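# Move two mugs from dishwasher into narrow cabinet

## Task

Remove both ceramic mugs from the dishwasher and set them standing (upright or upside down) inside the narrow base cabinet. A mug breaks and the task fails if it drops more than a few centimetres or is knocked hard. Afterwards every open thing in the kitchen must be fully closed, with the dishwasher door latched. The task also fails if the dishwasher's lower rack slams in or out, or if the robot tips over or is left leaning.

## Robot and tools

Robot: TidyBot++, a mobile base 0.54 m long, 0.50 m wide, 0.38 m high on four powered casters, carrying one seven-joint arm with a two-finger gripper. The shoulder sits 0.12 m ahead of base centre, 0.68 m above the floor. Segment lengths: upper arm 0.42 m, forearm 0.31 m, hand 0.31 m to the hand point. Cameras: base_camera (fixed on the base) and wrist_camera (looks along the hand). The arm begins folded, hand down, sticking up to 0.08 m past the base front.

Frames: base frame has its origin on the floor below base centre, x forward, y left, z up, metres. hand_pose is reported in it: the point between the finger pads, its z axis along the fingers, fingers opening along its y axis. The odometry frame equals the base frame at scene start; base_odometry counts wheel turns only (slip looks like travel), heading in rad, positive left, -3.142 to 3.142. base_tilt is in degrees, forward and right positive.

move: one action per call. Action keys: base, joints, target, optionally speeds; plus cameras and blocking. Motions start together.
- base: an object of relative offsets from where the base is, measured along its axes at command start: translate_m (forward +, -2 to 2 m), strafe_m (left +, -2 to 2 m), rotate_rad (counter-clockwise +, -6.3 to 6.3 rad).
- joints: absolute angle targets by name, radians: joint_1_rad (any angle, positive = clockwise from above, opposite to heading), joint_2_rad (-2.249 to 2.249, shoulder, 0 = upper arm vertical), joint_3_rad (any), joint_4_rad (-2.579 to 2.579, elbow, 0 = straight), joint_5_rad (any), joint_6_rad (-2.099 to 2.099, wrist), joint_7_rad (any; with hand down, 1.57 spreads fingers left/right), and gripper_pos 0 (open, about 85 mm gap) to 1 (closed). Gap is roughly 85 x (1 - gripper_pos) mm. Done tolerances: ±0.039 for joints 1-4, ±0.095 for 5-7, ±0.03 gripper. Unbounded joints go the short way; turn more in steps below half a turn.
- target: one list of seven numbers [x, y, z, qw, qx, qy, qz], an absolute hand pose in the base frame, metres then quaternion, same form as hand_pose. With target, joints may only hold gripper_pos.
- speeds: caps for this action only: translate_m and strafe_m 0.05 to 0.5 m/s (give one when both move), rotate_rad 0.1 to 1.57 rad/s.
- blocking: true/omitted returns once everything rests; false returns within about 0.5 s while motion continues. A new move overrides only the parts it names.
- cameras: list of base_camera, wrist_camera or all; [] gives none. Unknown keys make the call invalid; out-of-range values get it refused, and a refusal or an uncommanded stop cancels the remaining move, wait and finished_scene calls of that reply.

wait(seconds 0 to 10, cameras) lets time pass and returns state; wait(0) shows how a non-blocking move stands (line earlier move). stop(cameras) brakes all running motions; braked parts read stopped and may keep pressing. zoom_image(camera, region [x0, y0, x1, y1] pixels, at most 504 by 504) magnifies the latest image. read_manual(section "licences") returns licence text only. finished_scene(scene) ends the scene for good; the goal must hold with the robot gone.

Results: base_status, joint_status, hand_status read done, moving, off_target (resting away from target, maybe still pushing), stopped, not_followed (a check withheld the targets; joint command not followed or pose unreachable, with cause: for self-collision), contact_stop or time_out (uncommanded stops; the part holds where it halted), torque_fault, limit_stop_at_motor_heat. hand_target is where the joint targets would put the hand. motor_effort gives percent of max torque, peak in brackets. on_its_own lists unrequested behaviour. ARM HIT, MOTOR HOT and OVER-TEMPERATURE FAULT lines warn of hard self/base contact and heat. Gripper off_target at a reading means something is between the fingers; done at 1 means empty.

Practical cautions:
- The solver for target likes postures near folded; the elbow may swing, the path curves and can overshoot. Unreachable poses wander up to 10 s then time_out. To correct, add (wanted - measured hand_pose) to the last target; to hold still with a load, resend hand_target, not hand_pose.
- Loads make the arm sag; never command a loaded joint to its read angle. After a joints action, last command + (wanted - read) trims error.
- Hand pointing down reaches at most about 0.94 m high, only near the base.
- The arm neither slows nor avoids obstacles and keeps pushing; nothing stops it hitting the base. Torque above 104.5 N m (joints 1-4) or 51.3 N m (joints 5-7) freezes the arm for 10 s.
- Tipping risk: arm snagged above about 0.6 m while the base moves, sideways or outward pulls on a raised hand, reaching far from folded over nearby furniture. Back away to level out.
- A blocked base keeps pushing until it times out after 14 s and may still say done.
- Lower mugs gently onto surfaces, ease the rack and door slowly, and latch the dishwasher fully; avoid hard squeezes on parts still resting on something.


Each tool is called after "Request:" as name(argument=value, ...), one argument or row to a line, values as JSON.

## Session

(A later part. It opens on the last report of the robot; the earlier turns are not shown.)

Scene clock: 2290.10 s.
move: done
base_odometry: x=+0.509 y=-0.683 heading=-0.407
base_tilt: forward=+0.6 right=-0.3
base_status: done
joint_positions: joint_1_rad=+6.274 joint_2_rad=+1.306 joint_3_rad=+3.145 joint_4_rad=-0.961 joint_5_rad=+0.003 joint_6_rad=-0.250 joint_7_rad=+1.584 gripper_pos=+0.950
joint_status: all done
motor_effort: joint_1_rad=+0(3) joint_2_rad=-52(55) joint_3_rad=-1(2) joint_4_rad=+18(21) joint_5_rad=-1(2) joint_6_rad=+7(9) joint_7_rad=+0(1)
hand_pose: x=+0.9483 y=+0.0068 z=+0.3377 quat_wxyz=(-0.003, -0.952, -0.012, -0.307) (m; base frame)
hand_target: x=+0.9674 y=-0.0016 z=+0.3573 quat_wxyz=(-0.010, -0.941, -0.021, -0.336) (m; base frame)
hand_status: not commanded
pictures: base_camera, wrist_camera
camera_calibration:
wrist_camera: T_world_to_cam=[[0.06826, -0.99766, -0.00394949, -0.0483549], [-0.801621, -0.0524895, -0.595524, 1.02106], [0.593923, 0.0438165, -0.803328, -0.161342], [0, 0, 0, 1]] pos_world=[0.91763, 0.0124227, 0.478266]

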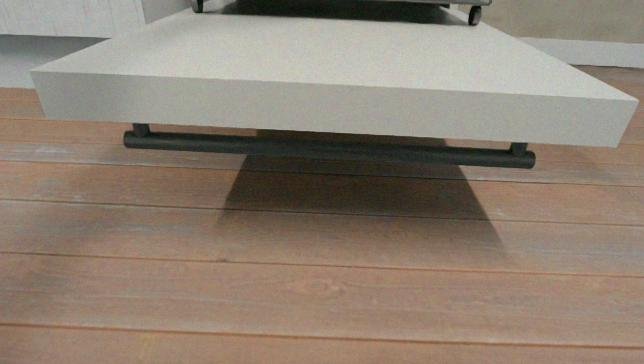

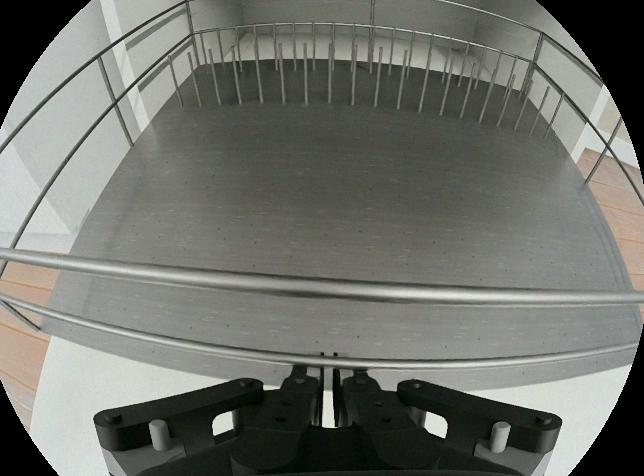

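Request:
move(
  base={"translate_m": 0.1},
  speeds={"translate_m": 0.06},
  cameras=["base_camera", "wrist_camera"],
)

Scene clock: 2297.27 s.
move: done
base_odometry: x=+0.601 y=-0.722 heading=-0.406
base_tilt: forward=+0.6 right=-0.3
base_status: done
joint_positions: joint_1_rad=+6.274 joint_2_rad=+1.306 joint_3_rad=+3.145 joint_4_rad=-0.964 joint_5_rad=+0.003 joint_6_rad=-0.249 joint_7_rad=+1.584 gripper_pos=+0.950
joint_status: not commanded
motor_effort: joint_1_rad=-1(3) joint_2_rad=-52(55) joint_3_rad=-1(2) joint_4_rad=+18(22) joint_5_rad=+0(2) joint_6_rad=+6(10) joint_7_rad=+0(1)
hand_pose: x=+0.9473 y=+0.0066 z=+0.3368 quat_wxyz=(-0.003, -0.952, -0.012, -0.306) (m; base frame)
hand_target: x=+0.9674 y=-0.0016 z=+0.3573 quat_wxyz=(-0.010, -0.941, -0.021, -0.336) (m; base frame)
hand_status: not commanded
pictures: base_camera, wrist_camera
camera_calibration:
wrist_camera: T_world_to_cam=[[0.0679753, -0.997679, -0.00404981, -0.0481953], [-0.802877, -0.0522923, -0.593846, 1.02022], [0.592256, 0.0436184, -0.804568, -0.159465], [0, 0, 0, 1]] pos_world=[0.916832, 0.0122218, 0.477358]

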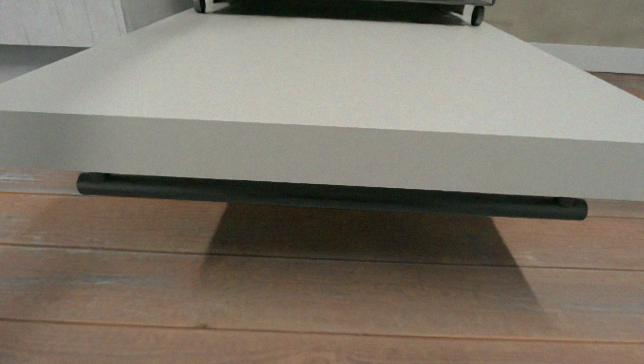

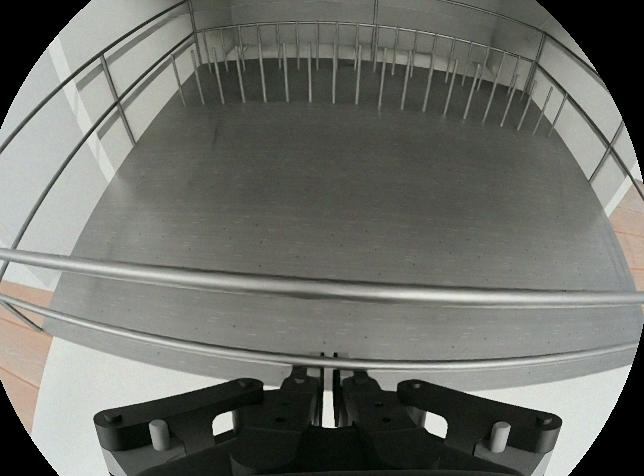

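Request:
move(
  base={"translate_m": 0.1},
  speeds={"translate_m": 0.06},
  cameras=["base_camera", "wrist_camera"],
)

Scene clock: 2303.00 s.
move: done
base_odometry: x=+0.693 y=-0.762 heading=-0.405
base_tilt: forward=+0.6 right=-0.3
base_status: done
joint_positions: joint_1_rad=+6.275 joint_2_rad=+1.306 joint_3_rad=+3.145 joint_4_rad=-0.965 joint_5_rad=+0.003 joint_6_rad=-0.249 joint_7_rad=+1.584 gripper_pos=+0.950
joint_status: not commanded
motor_effort: joint_1_rad=-1(3) joint_2_rad=-52(55) joint_3_rad=-1(2) joint_4_rad=+18(22) joint_5_rad=-2(3) joint_6_rad=+7(10) joint_7_rad=+0(1)
hand_pose: x=+0.9466 y=+0.0064 z=+0.3363 quat_wxyz=(-0.003, -0.952, -0.012, -0.306) (m; base frame)
hand_target: x=+0.9674 y=-0.0016 z=+0.3573 quat_wxyz=(-0.010, -0.941, -0.021, -0.336) (m; base frame)
hand_status: not commanded
pictures: base_camera, wrist_camera
camera_calibration:
wrist_camera: T_world_to_cam=[[0.0676889, -0.997698, -0.00409433, -0.0480864], [-0.803656, -0.0520913, -0.59281, 1.01987], [0.591232, 0.0434171, -0.805332, -0.158241], [0, 0, 0, 1]] pos_world=[0.916433, 0.0120208, 0.476953]

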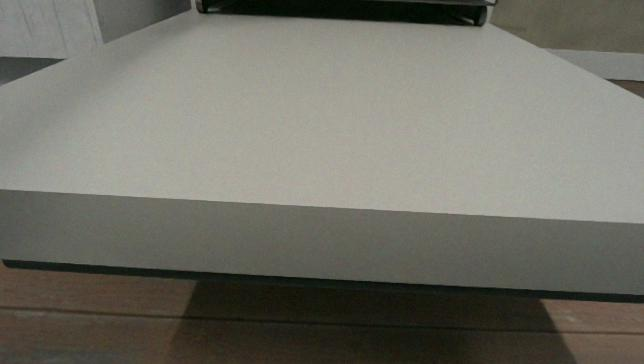

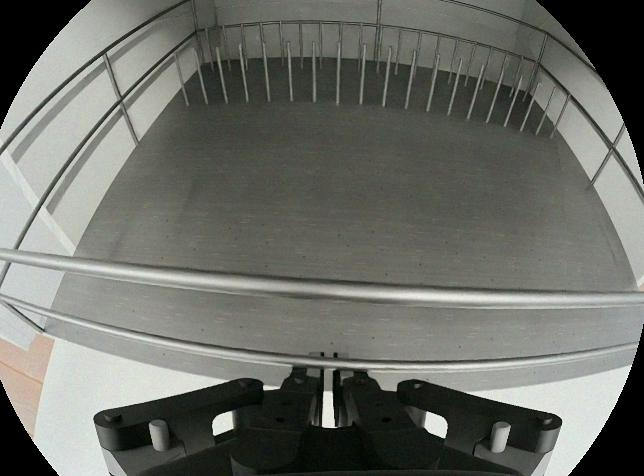

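Request:
move(
  base={"translate_m": 0.05},
  speeds={"translate_m": 0.05},
  cameras=["base_camera", "wrist_camera"],
)

Request:
zoom_image(
  camera="wrist_camera",
  region=[0, 0, 322, 400],
)

Scene clock: 2328.63 s.
move: done
base_odometry: x=+0.739 y=-0.781 heading=-0.405
base_tilt: forward=+0.6 right=-0.3
base_status: done
joint_positions: joint_1_rad=+6.275 joint_2_rad=+1.306 joint_3_rad=+3.145 joint_4_rad=-0.966 joint_5_rad=+0.003 joint_6_rad=-0.249 joint_7_rad=+1.584 gripper_pos=+0.950
joint_status: not commanded
motor_effort: joint_1_rad=-1(3) joint_2_rad=-52(55) joint_3_rad=+0(2) joint_4_rad=+18(22) joint_5_rad=-1(2) joint_6_rad=+7(10) joint_7_rad=+0(1)
hand_pose: x=+0.9462 y=+0.0061 z=+0.3359 quat_wxyz=(-0.003, -0.952, -0.012, -0.305) (m; base frame)
hand_target: x=+0.9674 y=-0.0016 z=+0.3573 quat_wxyz=(-0.010, -0.941, -0.021, -0.336) (m; base frame)
hand_status: not commanded
pictures: base_camera, wrist_camera
camera_calibration:
wrist_camera: T_world_to_cam=[[0.067467, -0.997713, -0.00418955, -0.0480192], [-0.804146, -0.0518911, -0.592163, 1.01951], [0.590591, 0.0433204, -0.805807, -0.157564], [0, 0, 0, 1]] pos_world=[0.916133, 0.01182, 0.476551]

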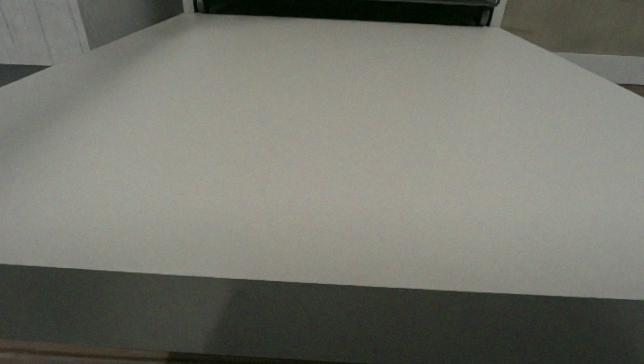

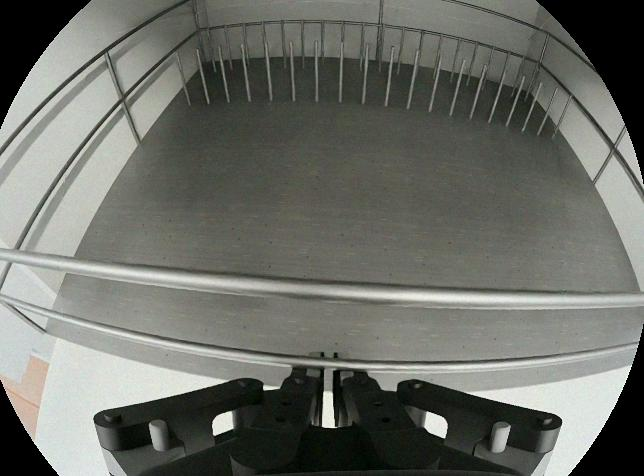

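Scaled by 1.260.

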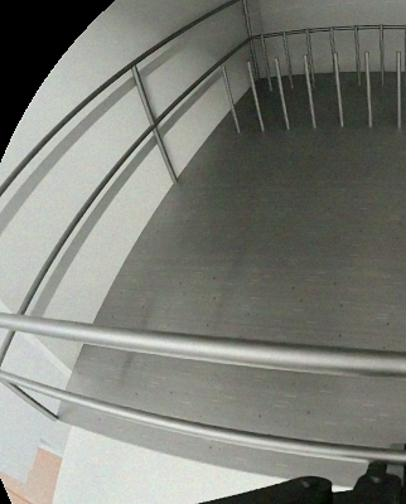

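Request:
move(
  joints={"joint_2_rad": 1.32, "joint_4_rad": -0.885, "joint_6_rad": -0.30},
  cameras=["wrist_camera"],
)

Scene clock: 2353.63 s.
move: off_target
base_odometry: x=+0.739 y=-0.781 heading=-0.405
base_tilt: forward=+0.5 right=-0.2
base_status: not commanded
joint_positions: joint_1_rad=+6.275 joint_2_rad=+1.318 joint_3_rad=+3.145 joint_4_rad=-0.925 joint_5_rad=+0.003 joint_6_rad=-0.290 joint_7_rad=+1.584 gripper_pos=+0.950
joint_status: joint_4_rad off_target (ended at -0.925, target -0.885); the others done
motor_effort: joint_1_rad=-1(2) joint_2_rad=-54(56) joint_3_rad=-1(1) joint_4_rad=+19(21) joint_5_rad=-1(2) joint_6_rad=+8(9) joint_7_rad=+0(1)
hand_pose: x=+0.9505 y=+0.0062 z=+0.3362 quat_wxyz=(-0.003, -0.954, -0.012, -0.300) (m; base frame)
hand_target: x=+0.9649 y=-0.0015 z=+0.3496 quat_wxyz=(-0.010, -0.950, -0.021, -0.313) (m; base frame)
hand_status: not commanded
pictures: wrist_camera
camera_calibration:
wrist_camera: T_world_to_cam=[[0.0672973, -0.997721, -0.00479595, -0.0478628], [-0.810877, -0.0518925, -0.582911, 1.02637], [0.581334, 0.0431173, -0.812522, -0.148725], [0, 0, 0, 1]] pos_world=[0.921938, 0.0119197, 0.47721]

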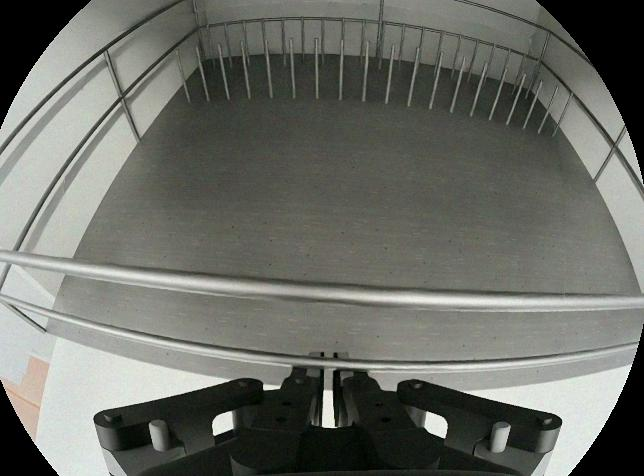

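Request:
move(
  joints={"joint_2_rad": 1.335, "joint_4_rad": -0.82, "joint_6_rad": -0.34},
  cameras=["base_camera", "wrist_camera"],
)

Scene clock: 2358.30 s.
move: off_target
base_odometry: x=+0.739 y=-0.781 heading=-0.405
base_tilt: forward=+0.6 right=-0.4
base_status: not commanded
joint_positions: joint_1_rad=+6.275 joint_2_rad=+1.338 joint_3_rad=+3.145 joint_4_rad=-0.860 joint_5_rad=+0.003 joint_6_rad=-0.318 joint_7_rad=+1.584 gripper_pos=+0.950
joint_status: joint_4_rad off_target (ended at -0.860, target -0.820); the others done
motor_effort: joint_1_rad=-1(3) joint_2_rad=-55(59) joint_3_rad=-1(2) joint_4_rad=+20(22) joint_5_rad=-1(2) joint_6_rad=+8(10) joint_7_rad=+0(1)
hand_pose: x=+0.9650 y=+0.0061 z=+0.3415 quat_wxyz=(-0.003, -0.951, -0.011, -0.308) (m; base frame)
hand_target: x=+0.9779 y=-0.0014 z=+0.3582 quat_wxyz=(-0.010, -0.948, -0.021, -0.318) (m; base frame)
hand_status: not commanded
pictures: base_camera, wrist_camera
camera_calibration:
wrist_camera: T_world_to_cam=[[0.0672272, -0.997731, -0.0036904, -0.0492344], [-0.801355, -0.0517912, -0.595942, 1.03655], [0.594399, 0.0430209, -0.803019, -0.168706], [0, 0, 0, 1]] pos_world=[0.934232, 0.0118192, 0.482067]

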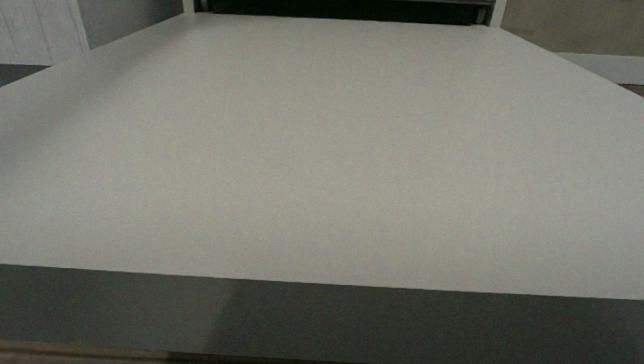

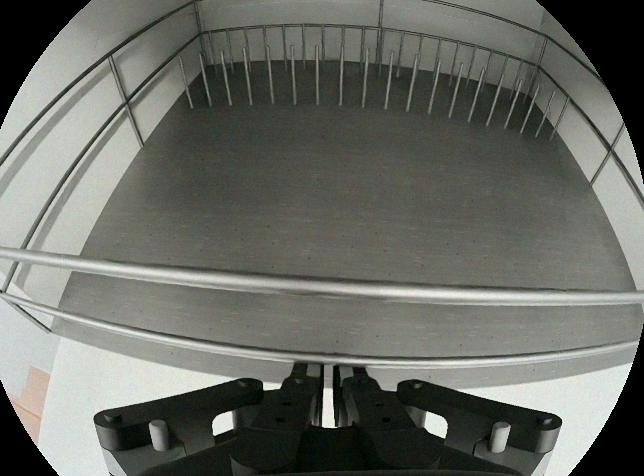

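Request:
move(
  joints={"joint_2_rad": 1.355, "joint_4_rad": -0.755, "joint_6_rad": -0.37},
  cameras=["wrist_camera"],
)

Request:
move(
  joints={"joint_2_rad": 1.375, "joint_4_rad": -0.69, "joint_6_rad": -0.40},
  cameras=["base_camera", "wrist_camera"],
)

Scene clock: 2361.70 s.
move: off_target
base_odometry: x=+0.739 y=-0.781 heading=-0.405
base_tilt: forward=+0.5 right=-0.3
base_status: not commanded
joint_positions: joint_1_rad=+6.275 joint_2_rad=+1.360 joint_3_rad=+3.145 joint_4_rad=-0.797 joint_5_rad=+0.003 joint_6_rad=-0.346 joint_7_rad=+1.584 gripper_pos=+0.950
joint_status: joint_4_rad off_target (ended at -0.797, target -0.755); the others done
motor_effort: joint_1_rad=-1(3) joint_2_rad=-57(59) joint_3_rad=+0(2) joint_4_rad=+21(23) joint_5_rad=-1(2) joint_6_rad=+9(11) joint_7_rad=+0(1)
hand_pose: x=+0.9781 y=+0.0061 z=+0.3464 quat_wxyz=(-0.003, -0.949, -0.011, -0.314) (m; base frame)
hand_target: x=+0.9910 y=-0.0013 z=+0.3648 quat_wxyz=(-0.010, -0.946, -0.021, -0.325) (m; base frame)
hand_status: not commanded
pictures: wrist_camera
camera_calibration:
wrist_camera: T_world_to_cam=[[0.0671137, -0.997741, -0.00286134, -0.0502606], [-0.792893, -0.0515932, -0.607173, 1.04549], [0.605654, 0.0430184, -0.794564, -0.186559], [0, 0, 0, 1]] pos_world=[0.945325, 0.0118185, 0.486417]

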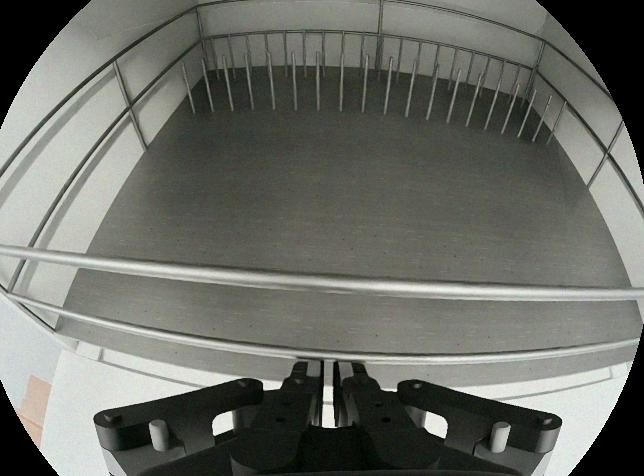

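Scene clock: 2362.63 s.
move: off_target
base_odometry: x=+0.739 y=-0.781 heading=-0.405
base_tilt: forward=+0.6 right=-0.3
base_status: not commanded
joint_positions: joint_1_rad=+6.275 joint_2_rad=+1.381 joint_3_rad=+3.145 joint_4_rad=-0.733 joint_5_rad=+0.003 joint_6_rad=-0.376 joint_7_rad=+1.584 gripper_pos=+0.950
joint_status: joint_4_rad off_target (ended at -0.733, target -0.690); the others done
motor_effort: joint_1_rad=-1(3) joint_2_rad=-57(60) joint_3_rad=-1(2) joint_4_rad=+21(24) joint_5_rad=-1(2) joint_6_rad=+8(10) joint_7_rad=+0(1)
hand_pose: x=+0.9901 y=+0.0061 z=+0.3512 quat_wxyz=(-0.003, -0.947, -0.011, -0.320) (m; base frame)
hand_target: x=+1.0034 y=-0.0012 z=+0.3718 quat_wxyz=(-0.010, -0.943, -0.021, -0.332) (m; base frame)
hand_status: not commanded
pictures: base_camera, wrist_camera
camera_calibration:
wrist_camera: T_world_to_cam=[[0.0671434, -0.997741, -0.00203813, -0.0512714], [-0.785385, -0.0515927, -0.616854, 1.05393], [0.615356, 0.0430184, -0.787075, -0.202214], [0, 0, 0, 1]] pos_world=[0.955618, 0.0119185, 0.49086]

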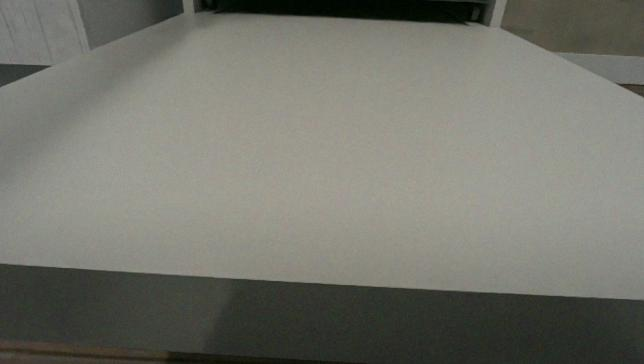

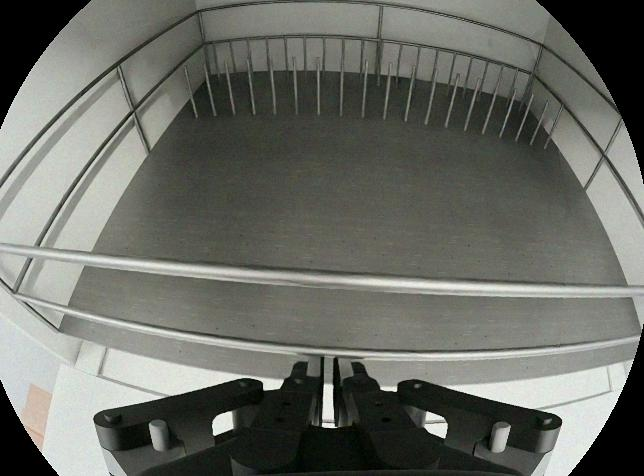

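Request:
move(
  joints={"joint_2_rad": 1.398, "joint_4_rad": -0.62, "joint_6_rad": -0.43},
  cameras=["wrist_camera"],
)

Request:
move(
  joints={"joint_2_rad": 1.425, "joint_4_rad": -0.545, "joint_6_rad": -0.45},
  cameras=["base_camera", "wrist_camera"],
)

Scene clock: 2372.87 s.
move: off_target
base_odometry: x=+0.739 y=-0.781 heading=-0.405
base_tilt: forward=+0.6 right=-0.3
base_status: not commanded
joint_positions: joint_1_rad=+6.275 joint_2_rad=+1.403 joint_3_rad=+3.145 joint_4_rad=-0.678 joint_5_rad=+0.003 joint_6_rad=-0.417 joint_7_rad=+1.584 gripper_pos=+0.950
joint_status: joint_4_rad off_target (ended at -0.678, target -0.620); the others done
motor_effort: joint_1_rad=+0(3) joint_2_rad=-59(60) joint_3_rad=+0(2) joint_4_rad=+24(25) joint_5_rad=-1(2) joint_6_rad=+11(12) joint_7_rad=+0(1)
hand_pose: x=+0.9951 y=+0.0062 z=+0.3498 quat_wxyz=(-0.004, -0.949, -0.011, -0.316) (m; base frame)
hand_target: x=+1.0160 y=-0.0011 z=+0.3788 quat_wxyz=(-0.010, -0.940, -0.021, -0.340) (m; base frame)
hand_status: not commanded
pictures: wrist_camera
camera_calibration:
wrist_camera: T_world_to_cam=[[0.0670031, -0.99775, -0.00239097, -0.0513693], [-0.790035, -0.0515902, -0.610888, 1.0595], [0.60939, 0.0428203, -0.791714, -0.198785], [0, 0, 0, 1]] pos_world=[0.961623, 0.0119182, 0.489733]

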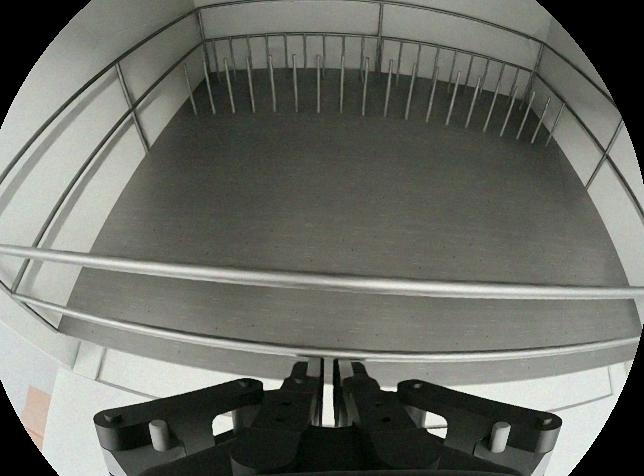

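Scene clock: 2373.70 s.
move: off_target
base_odometry: x=+0.739 y=-0.781 heading=-0.405
base_tilt: forward=+0.6 right=-0.4
base_status: not commanded
joint_positions: joint_1_rad=+6.275 joint_2_rad=+1.439 joint_3_rad=+3.145 joint_4_rad=-0.613 joint_5_rad=+0.003 joint_6_rad=-0.448 joint_7_rad=+1.584 gripper_pos=+0.950
joint_status: joint_4_rad off_target (ended at -0.613, target -0.545); the others done
motor_effort: joint_1_rad=-1(1) joint_2_rad=-62(63) joint_3_rad=+0(1) joint_4_rad=+26(27) joint_5_rad=+0(2) joint_6_rad=+12(15) joint_7_rad=+0(1)
hand_pose: x=+1.0010 y=+0.0063 z=+0.3418 quat_wxyz=(-0.004, -0.949, -0.011, -0.315) (m; base frame)
hand_target: x=+1.0306 y=-0.0009 z=+0.3870 quat_wxyz=(-0.010, -0.935, -0.021, -0.353) (m; base frame)
hand_status: not commanded
pictures: base_camera, wrist_camera
camera_calibration:
wrist_camera: T_world_to_cam=[[0.0670773, -0.997745, -0.00249859, -0.0517304], [-0.791591, -0.0516931, -0.608861, 1.06018], [0.607358, 0.0428186, -0.793273, -0.206173], [0, 0, 0, 1]] pos_world=[0.967924, 0.0120185, 0.481824]

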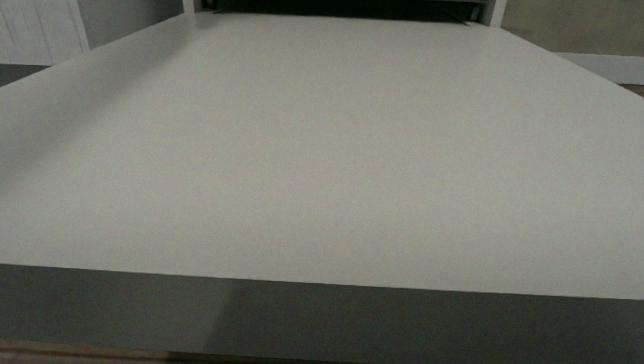

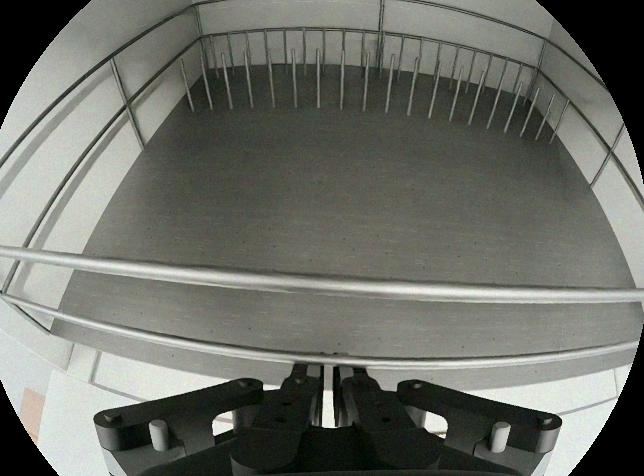

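Request:
move(
  cameras=["all"],
)

Scene clock: 2385.80 s.
base_odometry: x=+0.739 y=-0.781 heading=-0.405
base_tilt: forward=+0.6 right=-0.3
base_status: not commanded
joint_positions: joint_1_rad=+6.275 joint_2_rad=+1.439 joint_3_rad=+3.145 joint_4_rad=-0.613 joint_5_rad=+0.003 joint_6_rad=-0.448 joint_7_rad=+1.584 gripper_pos=+0.950
joint_status: joint_4_rad off_target (ended at -0.613, target -0.545); the others done
motor_effort: joint_1_rad=-1(1) joint_2_rad=-62(63) joint_3_rad=+0(1) joint_4_rad=+26(27) joint_5_rad=-1(2) joint_6_rad=+12(15) joint_7_rad=+1(1)
hand_pose: x=+1.0010 y=+0.0063 z=+0.3418 quat_wxyz=(-0.004, -0.949, -0.011, -0.315) (m; base frame)
hand_target: x=+1.0306 y=-0.0009 z=+0.3870 quat_wxyz=(-0.010, -0.935, -0.021, -0.353) (m; base frame)
hand_status: not commanded
pictures: base_camera, wrist_camera
camera_calibration:
wrist_camera: T_world_to_cam=[[0.0670773, -0.997745, -0.00249859, -0.0517304], [-0.791591, -0.0516931, -0.608861, 1.06018], [0.607358, 0.0428186, -0.793273, -0.206173], [0, 0, 0, 1]] pos_world=[0.967924, 0.0120185, 0.481824]

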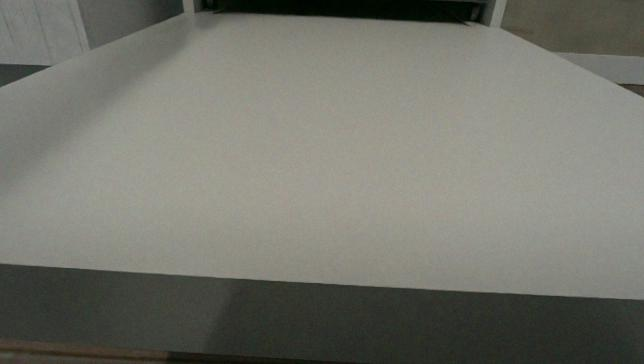

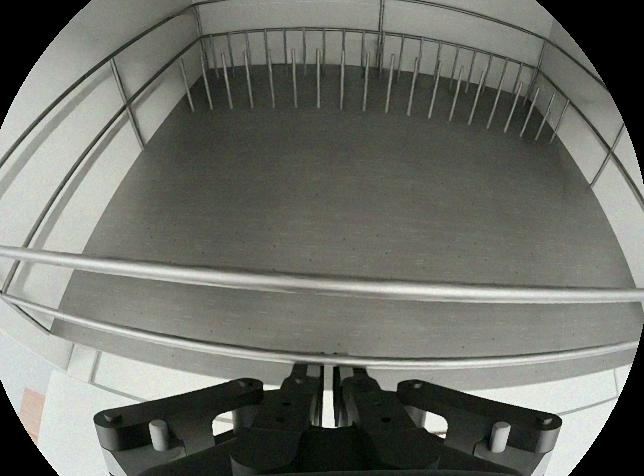

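Request:
zoom_image(
  camera="base_camera",
  region=[160, 0, 540, 60],
)

Request:
zoom_image(
  camera="wrist_camera",
  region=[0, 230, 644, 476],
)

Scaled by 1.326.

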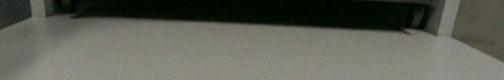

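Region (0, 230, 644, 476) is 644x246 pixels. A region can be at most 504 by 504 pixels.

Request:
zoom_image(
  camera="base_camera",
  region=[180, 0, 280, 40],
)

Request:
zoom_image(
  camera="base_camera",
  region=[420, 0, 520, 40],
)

Request:
zoom_image(
  camera="wrist_camera",
  region=[0, 230, 320, 476],
)

Request:
zoom_image(
  camera="wrist_camera",
  region=[324, 230, 644, 476],
)

Scaled by 5.040.

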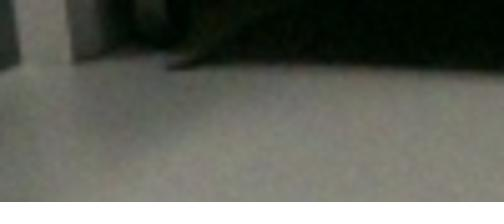

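Scaled by 5.040.

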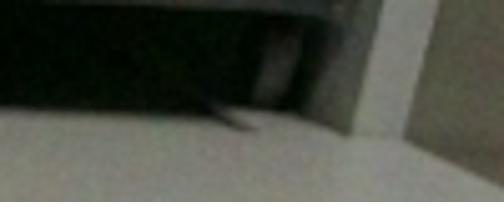

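Scaled by 1.575.

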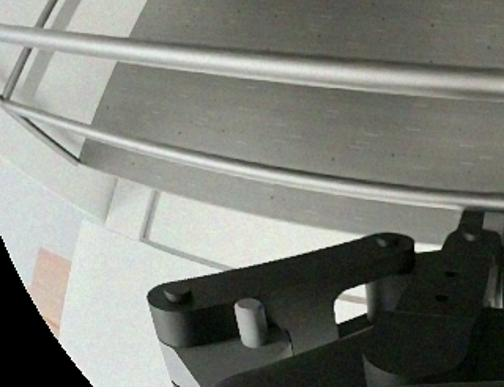

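Scaled by 1.575.

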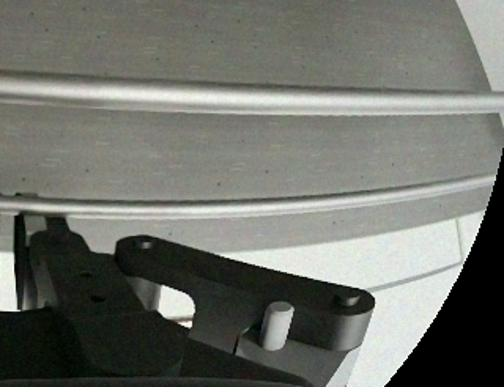

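Request:
move(
  joints={"joint_2_rad": 1.36, "joint_4_rad": -0.81, "joint_6_rad": -0.34},
  cameras=["all"],
)

Scene clock: 2424.40 s.
move: done
base_odometry: x=+0.739 y=-0.781 heading=-0.405
base_tilt: forward=+0.6 right=-0.3
base_status: not commanded
joint_positions: joint_1_rad=+6.275 joint_2_rad=+1.358 joint_3_rad=+3.145 joint_4_rad=-0.801 joint_5_rad=+0.003 joint_6_rad=-0.389 joint_7_rad=+1.584 gripper_pos=+0.950
joint_status: all done
motor_effort: joint_1_rad=-1(1) joint_2_rad=-51(62) joint_3_rad=-1(1) joint_4_rad=+17(27) joint_5_rad=-2(2) joint_6_rad=+5(13) joint_7_rad=+0(1)
hand_pose: x=+0.9659 y=+0.0058 z=+0.3383 quat_wxyz=(-0.003, -0.956, -0.011, -0.292) (m; base frame)
hand_target: x=+0.9739 y=-0.0014 z=+0.3413 quat_wxyz=(-0.010, -0.950, -0.021, -0.310) (m; base frame)
hand_status: not commanded
pictures: base_camera, wrist_camera
camera_calibration:
wrist_camera: T_world_to_cam=[[0.0664901, -0.997772, -0.00548724, -0.0482466], [-0.819789, -0.051493, -0.570345, 1.04445], [0.568792, 0.0424207, -0.821387, -0.140835], [0, 0, 0, 1]] pos_world=[0.939545, 0.0116172, 0.479755]

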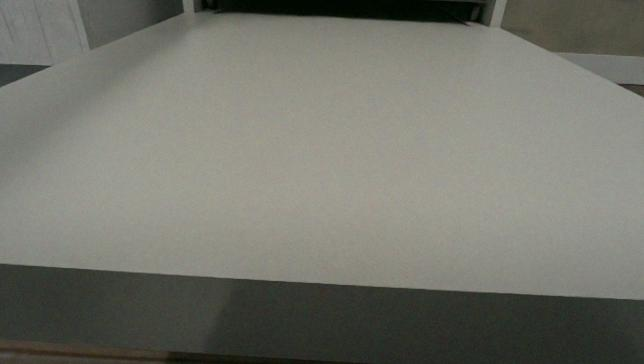

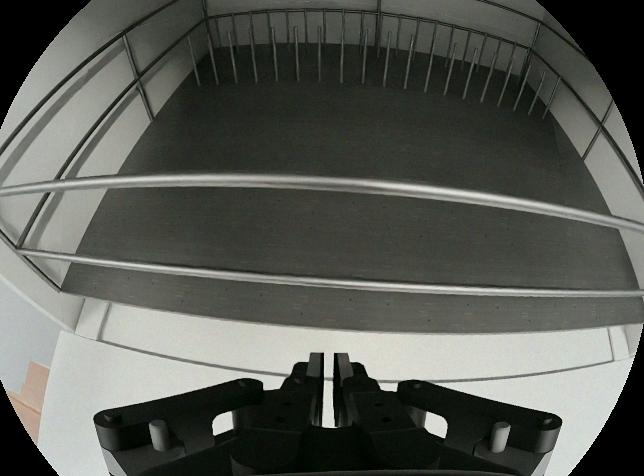

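Request:
move(
  base={"translate_m": -0.25},
  speeds={"translate_m": 0.15},
  joints={"joint_2_rad": 0.8, "joint_4_rad": -1.4, "joint_6_rad": -0.2},
  cameras=["all"],
)

Scene clock: 2447.03 s.
move: done
base_odometry: x=+0.509 y=-0.683 heading=-0.403
base_tilt: forward=+0.5 right=-0.3
base_status: done
joint_positions: joint_1_rad=+6.276 joint_2_rad=+0.800 joint_3_rad=+3.145 joint_4_rad=-1.393 joint_5_rad=+0.003 joint_6_rad=-0.254 joint_7_rad=+1.584 gripper_pos=+0.950
joint_status: all done
motor_effort: joint_1_rad=-1(3) joint_2_rad=-42(53) joint_3_rad=+0(1) joint_4_rad=+17(18) joint_5_rad=-1(3) joint_6_rad=+6(7) joint_7_rad=+0(1)
hand_pose: x=+0.8756 y=+0.0047 z=+0.5527 quat_wxyz=(-0.003, -0.940, -0.010, -0.341) (m; base frame)
hand_target: x=+0.8853 y=-0.0020 z=+0.5604 quat_wxyz=(-0.011, -0.932, -0.020, -0.362) (m; base frame)
hand_status: not commanded
pictures: base_camera, wrist_camera
camera_calibration:
wrist_camera: T_world_to_cam=[[0.0654988, -0.997852, -0.000544523, -0.0440319], [-0.757892, -0.0493929, -0.650507, 1.08273], [0.649083, 0.0430201, -0.7595, -0.0178907], [0, 0, 0, 1]] pos_world=[0.835093, 0.0103117, 0.690715]

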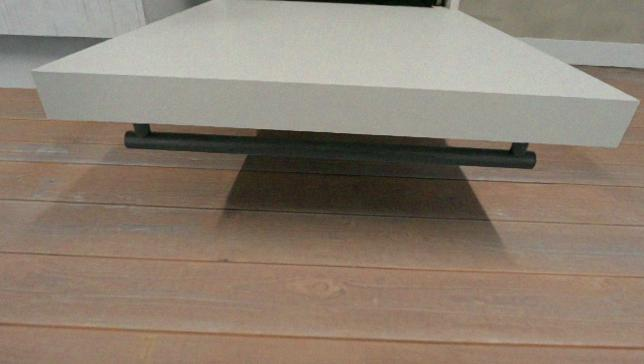

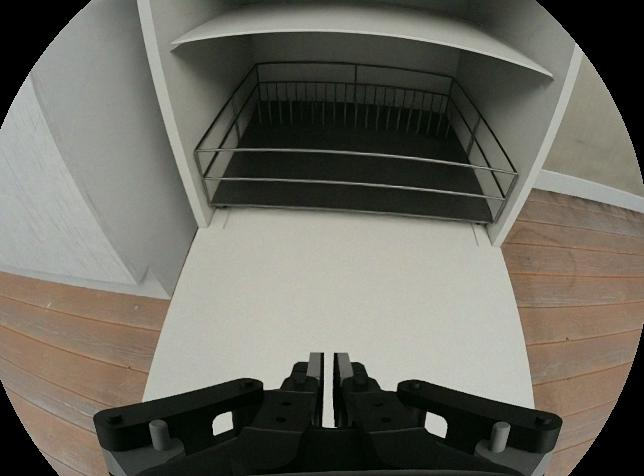

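Request:
zoom_image(
  camera="wrist_camera",
  region=[160, 130, 280, 250],
)

Request:
zoom_image(
  camera="wrist_camera",
  region=[430, 150, 550, 270],
)

Scaled by 4.200.

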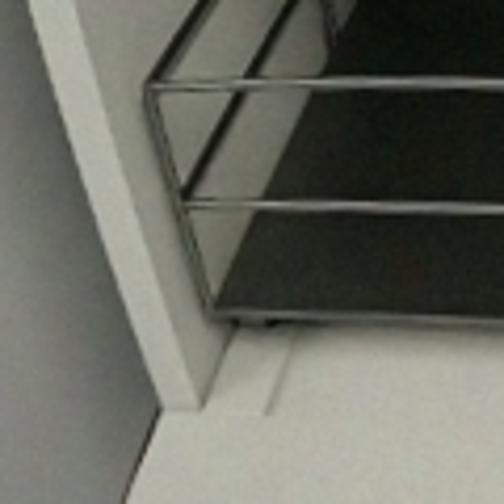

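Scaled by 4.200.

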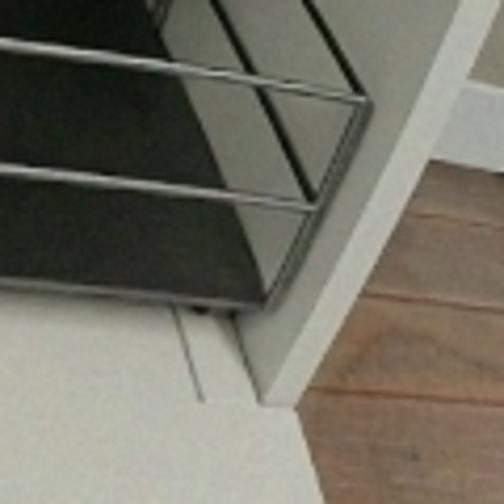

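Request:
zoom_image(
  camera="wrist_camera",
  region=[200, 20, 520, 240],
)

Scaled by 1.575.

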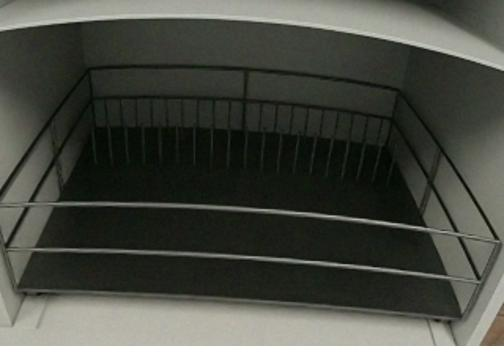

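Request:
move(
  base={"translate_m": 0.235},
  speeds={"translate_m": 0.15},
  joints={"joint_2_rad": 1.33, "joint_4_rad": -0.85, "joint_6_rad": -0.34},
  cameras=["all"],
)

Scene clock: 2584.73 s.
move: done
base_odometry: x=+0.725 y=-0.775 heading=-0.403
base_tilt: forward=+0.6 right=-0.4
base_status: done
joint_positions: joint_1_rad=+6.276 joint_2_rad=+1.311 joint_3_rad=+3.145 joint_4_rad=-0.866 joint_5_rad=+0.003 joint_6_rad=-0.289 joint_7_rad=+1.584 gripper_pos=+0.950
joint_status: all done
motor_effort: joint_1_rad=-1(2) joint_2_rad=-51(54) joint_3_rad=-1(1) joint_4_rad=+17(19) joint_5_rad=-1(2) joint_6_rad=+5(7) joint_7_rad=+0(0)
hand_pose: x=+0.9786 y=+0.0057 z=+0.3679 quat_wxyz=(-0.003, -0.943, -0.011, -0.331) (m; base frame)
hand_target: x=+0.9667 y=-0.0015 z=+0.3491 quat_wxyz=(-0.009, -0.952, -0.021, -0.306) (m; base frame)
hand_status: not commanded
pictures: base_camera, wrist_camera
camera_calibration:
wrist_camera: T_world_to_cam=[[0.0669307, -0.997757, -0.000764062, -0.0511897], [-0.770434, -0.051195, -0.635461, 1.04743], [0.633996, 0.0431205, -0.772133, -0.205685], [0, 0, 0, 1]] pos_world=[0.940804, 0.0114175, 0.506745]

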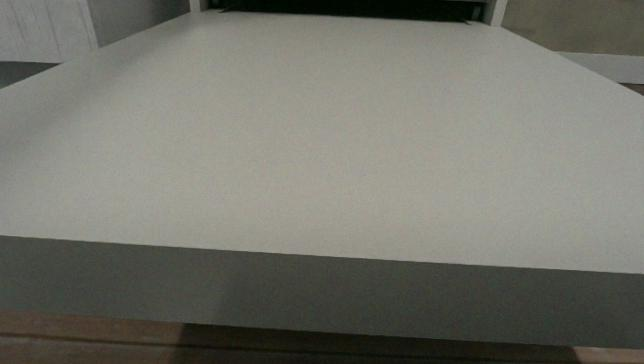

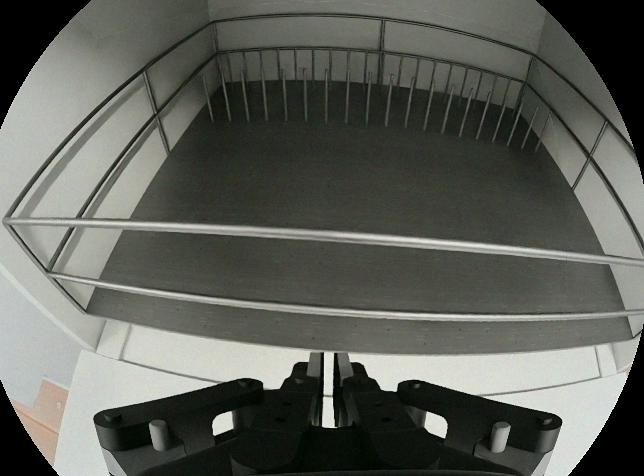

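Request:
move(
  base={"translate_m": -0.49},
  speeds={"translate_m": 0.3},
  joints={"joint_2_rad": 0.8, "joint_4_rad": -1.4, "joint_6_rad": -0.2},
  cameras=["all"],
)

Scene clock: 2672.67 s.
move: done
base_odometry: x=+0.275 y=-0.583 heading=-0.402
base_tilt: forward=+0.5 right=-0.3
base_status: done
joint_positions: joint_1_rad=+6.277 joint_2_rad=+0.799 joint_3_rad=+3.145 joint_4_rad=-1.394 joint_5_rad=+0.003 joint_6_rad=-0.252 joint_7_rad=+1.584 gripper_pos=+0.950
joint_status: all done
motor_effort: joint_1_rad=-1(7) joint_2_rad=-42(53) joint_3_rad=+0(4) joint_4_rad=+17(19) joint_5_rad=-1(3) joint_6_rad=+6(7) joint_7_rad=+0(1)
hand_pose: x=+0.8757 y=+0.0032 z=+0.5535 quat_wxyz=(-0.004, -0.940, -0.009, -0.341) (m; base frame)
hand_target: x=+0.8853 y=-0.0020 z=+0.5604 quat_wxyz=(-0.011, -0.932, -0.020, -0.362) (m; base frame)
hand_status: not commanded
pictures: base_camera, wrist_camera
camera_calibration:
wrist_camera: T_world_to_cam=[[0.0636687, -0.997971, -0.000289705, -0.0440754], [-0.756808, -0.0480937, -0.651866, 1.08307], [0.650529, 0.0417227, -0.758334, -0.0192319], [0, 0, 0, 1]] pos_world=[0.834995, 0.00890537, 0.691421]

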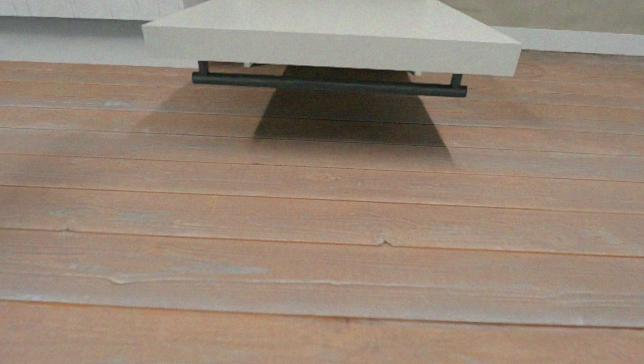

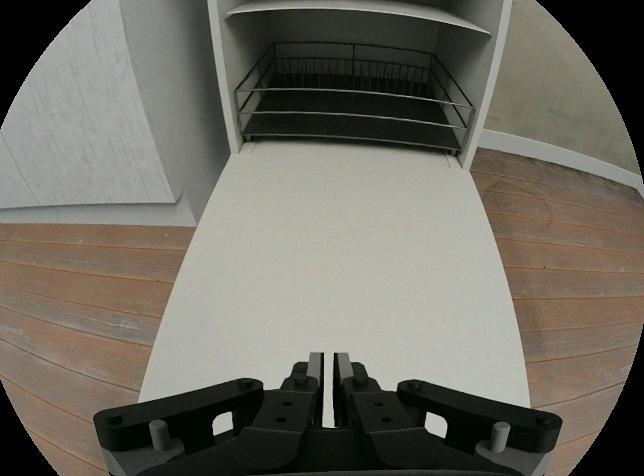

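Request:
zoom_image(
  camera="base_camera",
  region=[130, 0, 340, 120],
)

Request:
zoom_image(
  camera="base_camera",
  region=[330, 0, 540, 120],
)

Scaled by 2.400.

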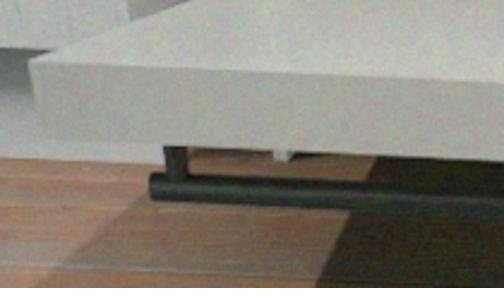

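Scaled by 2.400.

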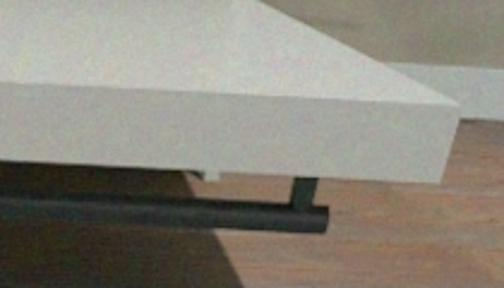

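Request:
zoom_image(
  camera="base_camera",
  region=[180, 40, 260, 100],
)

Request:
zoom_image(
  camera="base_camera",
  region=[400, 50, 480, 110],
)

Scaled by 6.300.

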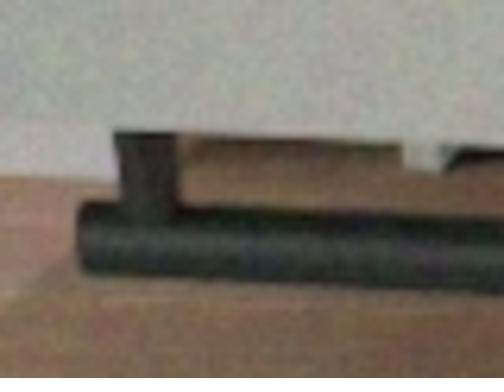

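Scaled by 6.300.

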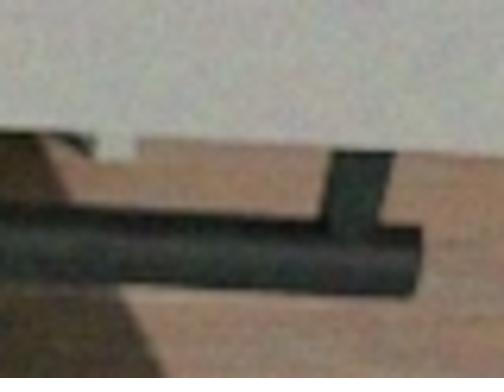

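Request:
move(
  base={"translate_m": -0.15, "rotate_rad": -0.013},
  speeds={"translate_m": 0.3},
  cameras=["base_camera"],
)

Request:
move(
  joints={"joint_2_rad": 1.95, "joint_4_rad": -1.55, "joint_6_rad": 1.6},
  cameras=["all"],
)

Scene clock: 2756.30 s.
move: done
base_odometry: x=+0.136 y=-0.524 heading=-0.416
base_tilt: forward=+0.6 right=-0.2
base_status: done
joint_positions: joint_1_rad=+6.278 joint_2_rad=+0.797 joint_3_rad=+3.145 joint_4_rad=-1.399 joint_5_rad=+0.003 joint_6_rad=-0.249 joint_7_rad=+1.584 gripper_pos=+0.950
joint_status: not commanded
motor_effort: joint_1_rad=-1(7) joint_2_rad=-42(44) joint_3_rad=-1(4) joint_4_rad=+17(18) joint_5_rad=-1(2) joint_6_rad=+5(7) joint_7_rad=+0(1)
hand_pose: x=+0.8747 y=+0.0031 z=+0.5531 quat_wxyz=(-0.004, -0.940, -0.009, -0.341) (m; base frame)
hand_target: x=+0.8853 y=-0.0020 z=+0.5604 quat_wxyz=(-0.011, -0.932, -0.020, -0.362) (m; base frame)
hand_status: not commanded
pictures: base_camera

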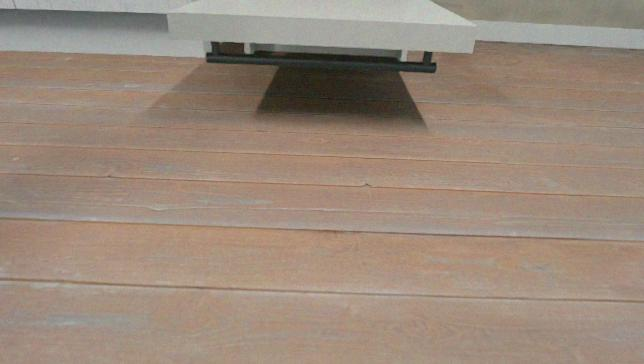

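Scene clock: 2759.23 s.
move: done
base_odometry: x=+0.137 y=-0.524 heading=-0.416
base_tilt: forward=+0.5 right=-0.3
base_status: not commanded
joint_positions: joint_1_rad=+6.278 joint_2_rad=+1.927 joint_3_rad=+3.145 joint_4_rad=-1.537 joint_5_rad=+0.003 joint_6_rad=+1.544 joint_7_rad=+1.584 gripper_pos=+0.950
joint_status: all done
motor_effort: joint_1_rad=-1(1) joint_2_rad=-33(46) joint_3_rad=-1(1) joint_4_rad=+0(18) joint_5_rad=-2(2) joint_6_rad=+9(10) joint_7_rad=+1(1)
hand_pose: x=+0.7061 y=+0.0042 z=+0.1301 quat_wxyz=(-0.002, -0.819, -0.010, -0.573) (m; base frame)
hand_target: x=+0.6942 y=-0.0003 z=+0.1310 quat_wxyz=(-0.014, -0.813, -0.020, -0.582) (m; base frame)
hand_status: not commanded
pictures: base_camera, wrist_camera
camera_calibration:
wrist_camera: T_world_to_cam=[[0.0625242, -0.997661, 0.0276207, -0.0351597], [-0.32826, -0.0466917, -0.943433, 0.414159], [0.942516, 0.0499206, -0.330412, -0.491878], [0, 0, 0, 1]] pos_world=[0.601753, 0.00881518, 0.22918]

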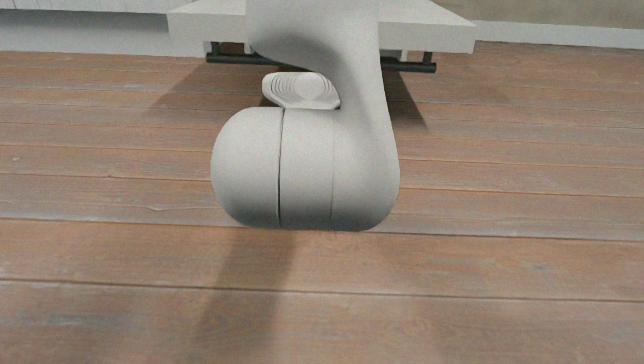

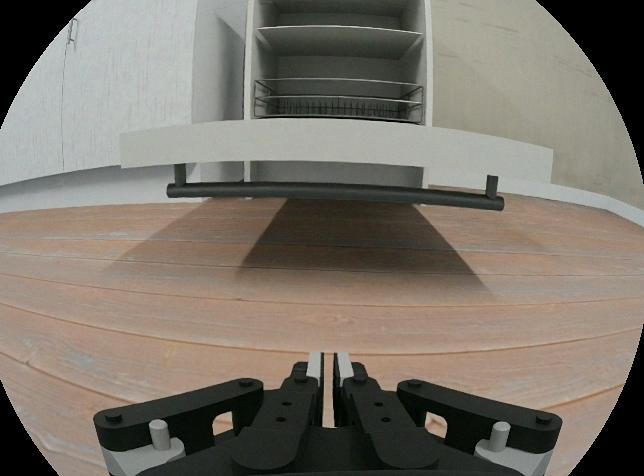

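Request:
move(
  base={"translate_m": 0.19},
  speeds={"translate_m": 0.15},
  joints={"joint_2_rad": 2.003, "joint_4_rad": -1.44, "joint_6_rad": 1.47},
  cameras=["all"],
)

Scene clock: 2793.33 s.
move: done
base_odometry: x=+0.310 y=-0.601 heading=-0.416
base_tilt: forward=+0.5 right=-0.3
base_status: done
joint_positions: joint_1_rad=+6.278 joint_2_rad=+1.978 joint_3_rad=+3.145 joint_4_rad=-1.448 joint_5_rad=+0.003 joint_6_rad=+1.507 joint_7_rad=+1.584 gripper_pos=+0.950
joint_status: all done
motor_effort: joint_1_rad=-1(2) joint_2_rad=-32(35) joint_3_rad=-1(1) joint_4_rad=+0(2) joint_5_rad=-2(2) joint_6_rad=+9(10) joint_7_rad=+0(1)
hand_pose: x=+0.7095 y=+0.0043 z=+0.1071 quat_wxyz=(-0.002, -0.819, -0.010, -0.574) (m; base frame)
hand_target: x=+0.6942 y=-0.0003 z=+0.0835 quat_wxyz=(-0.014, -0.834, -0.021, -0.551) (m; base frame)
hand_status: not commanded
pictures: base_camera, wrist_camera
camera_calibration:
wrist_camera: T_world_to_cam=[[0.0627206, -0.997647, 0.0277023, -0.0348602], [-0.32744, -0.0467904, -0.943713, 0.392918], [0.942788, 0.0501194, -0.329604, -0.502983], [0, 0, 0, 1]] pos_world=[0.60505, 0.00881583, 0.205982]

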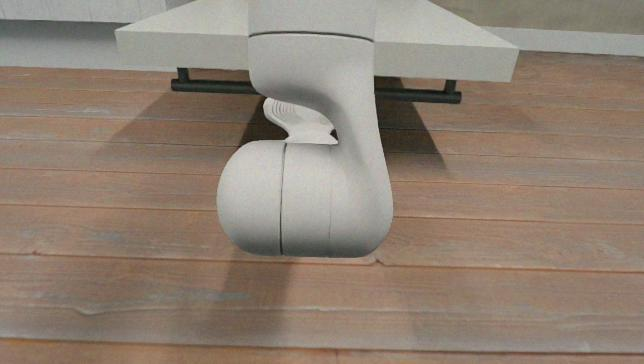

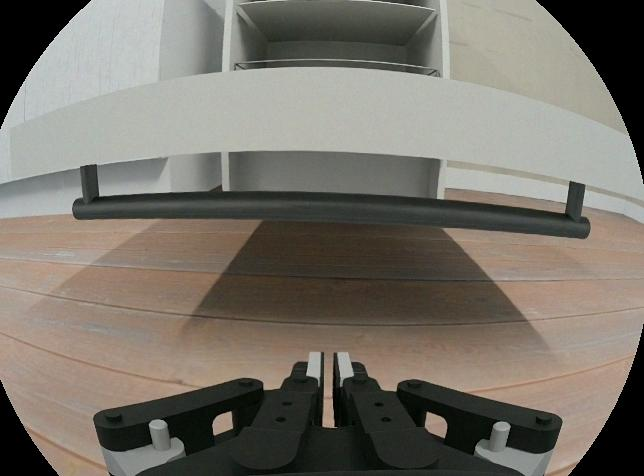

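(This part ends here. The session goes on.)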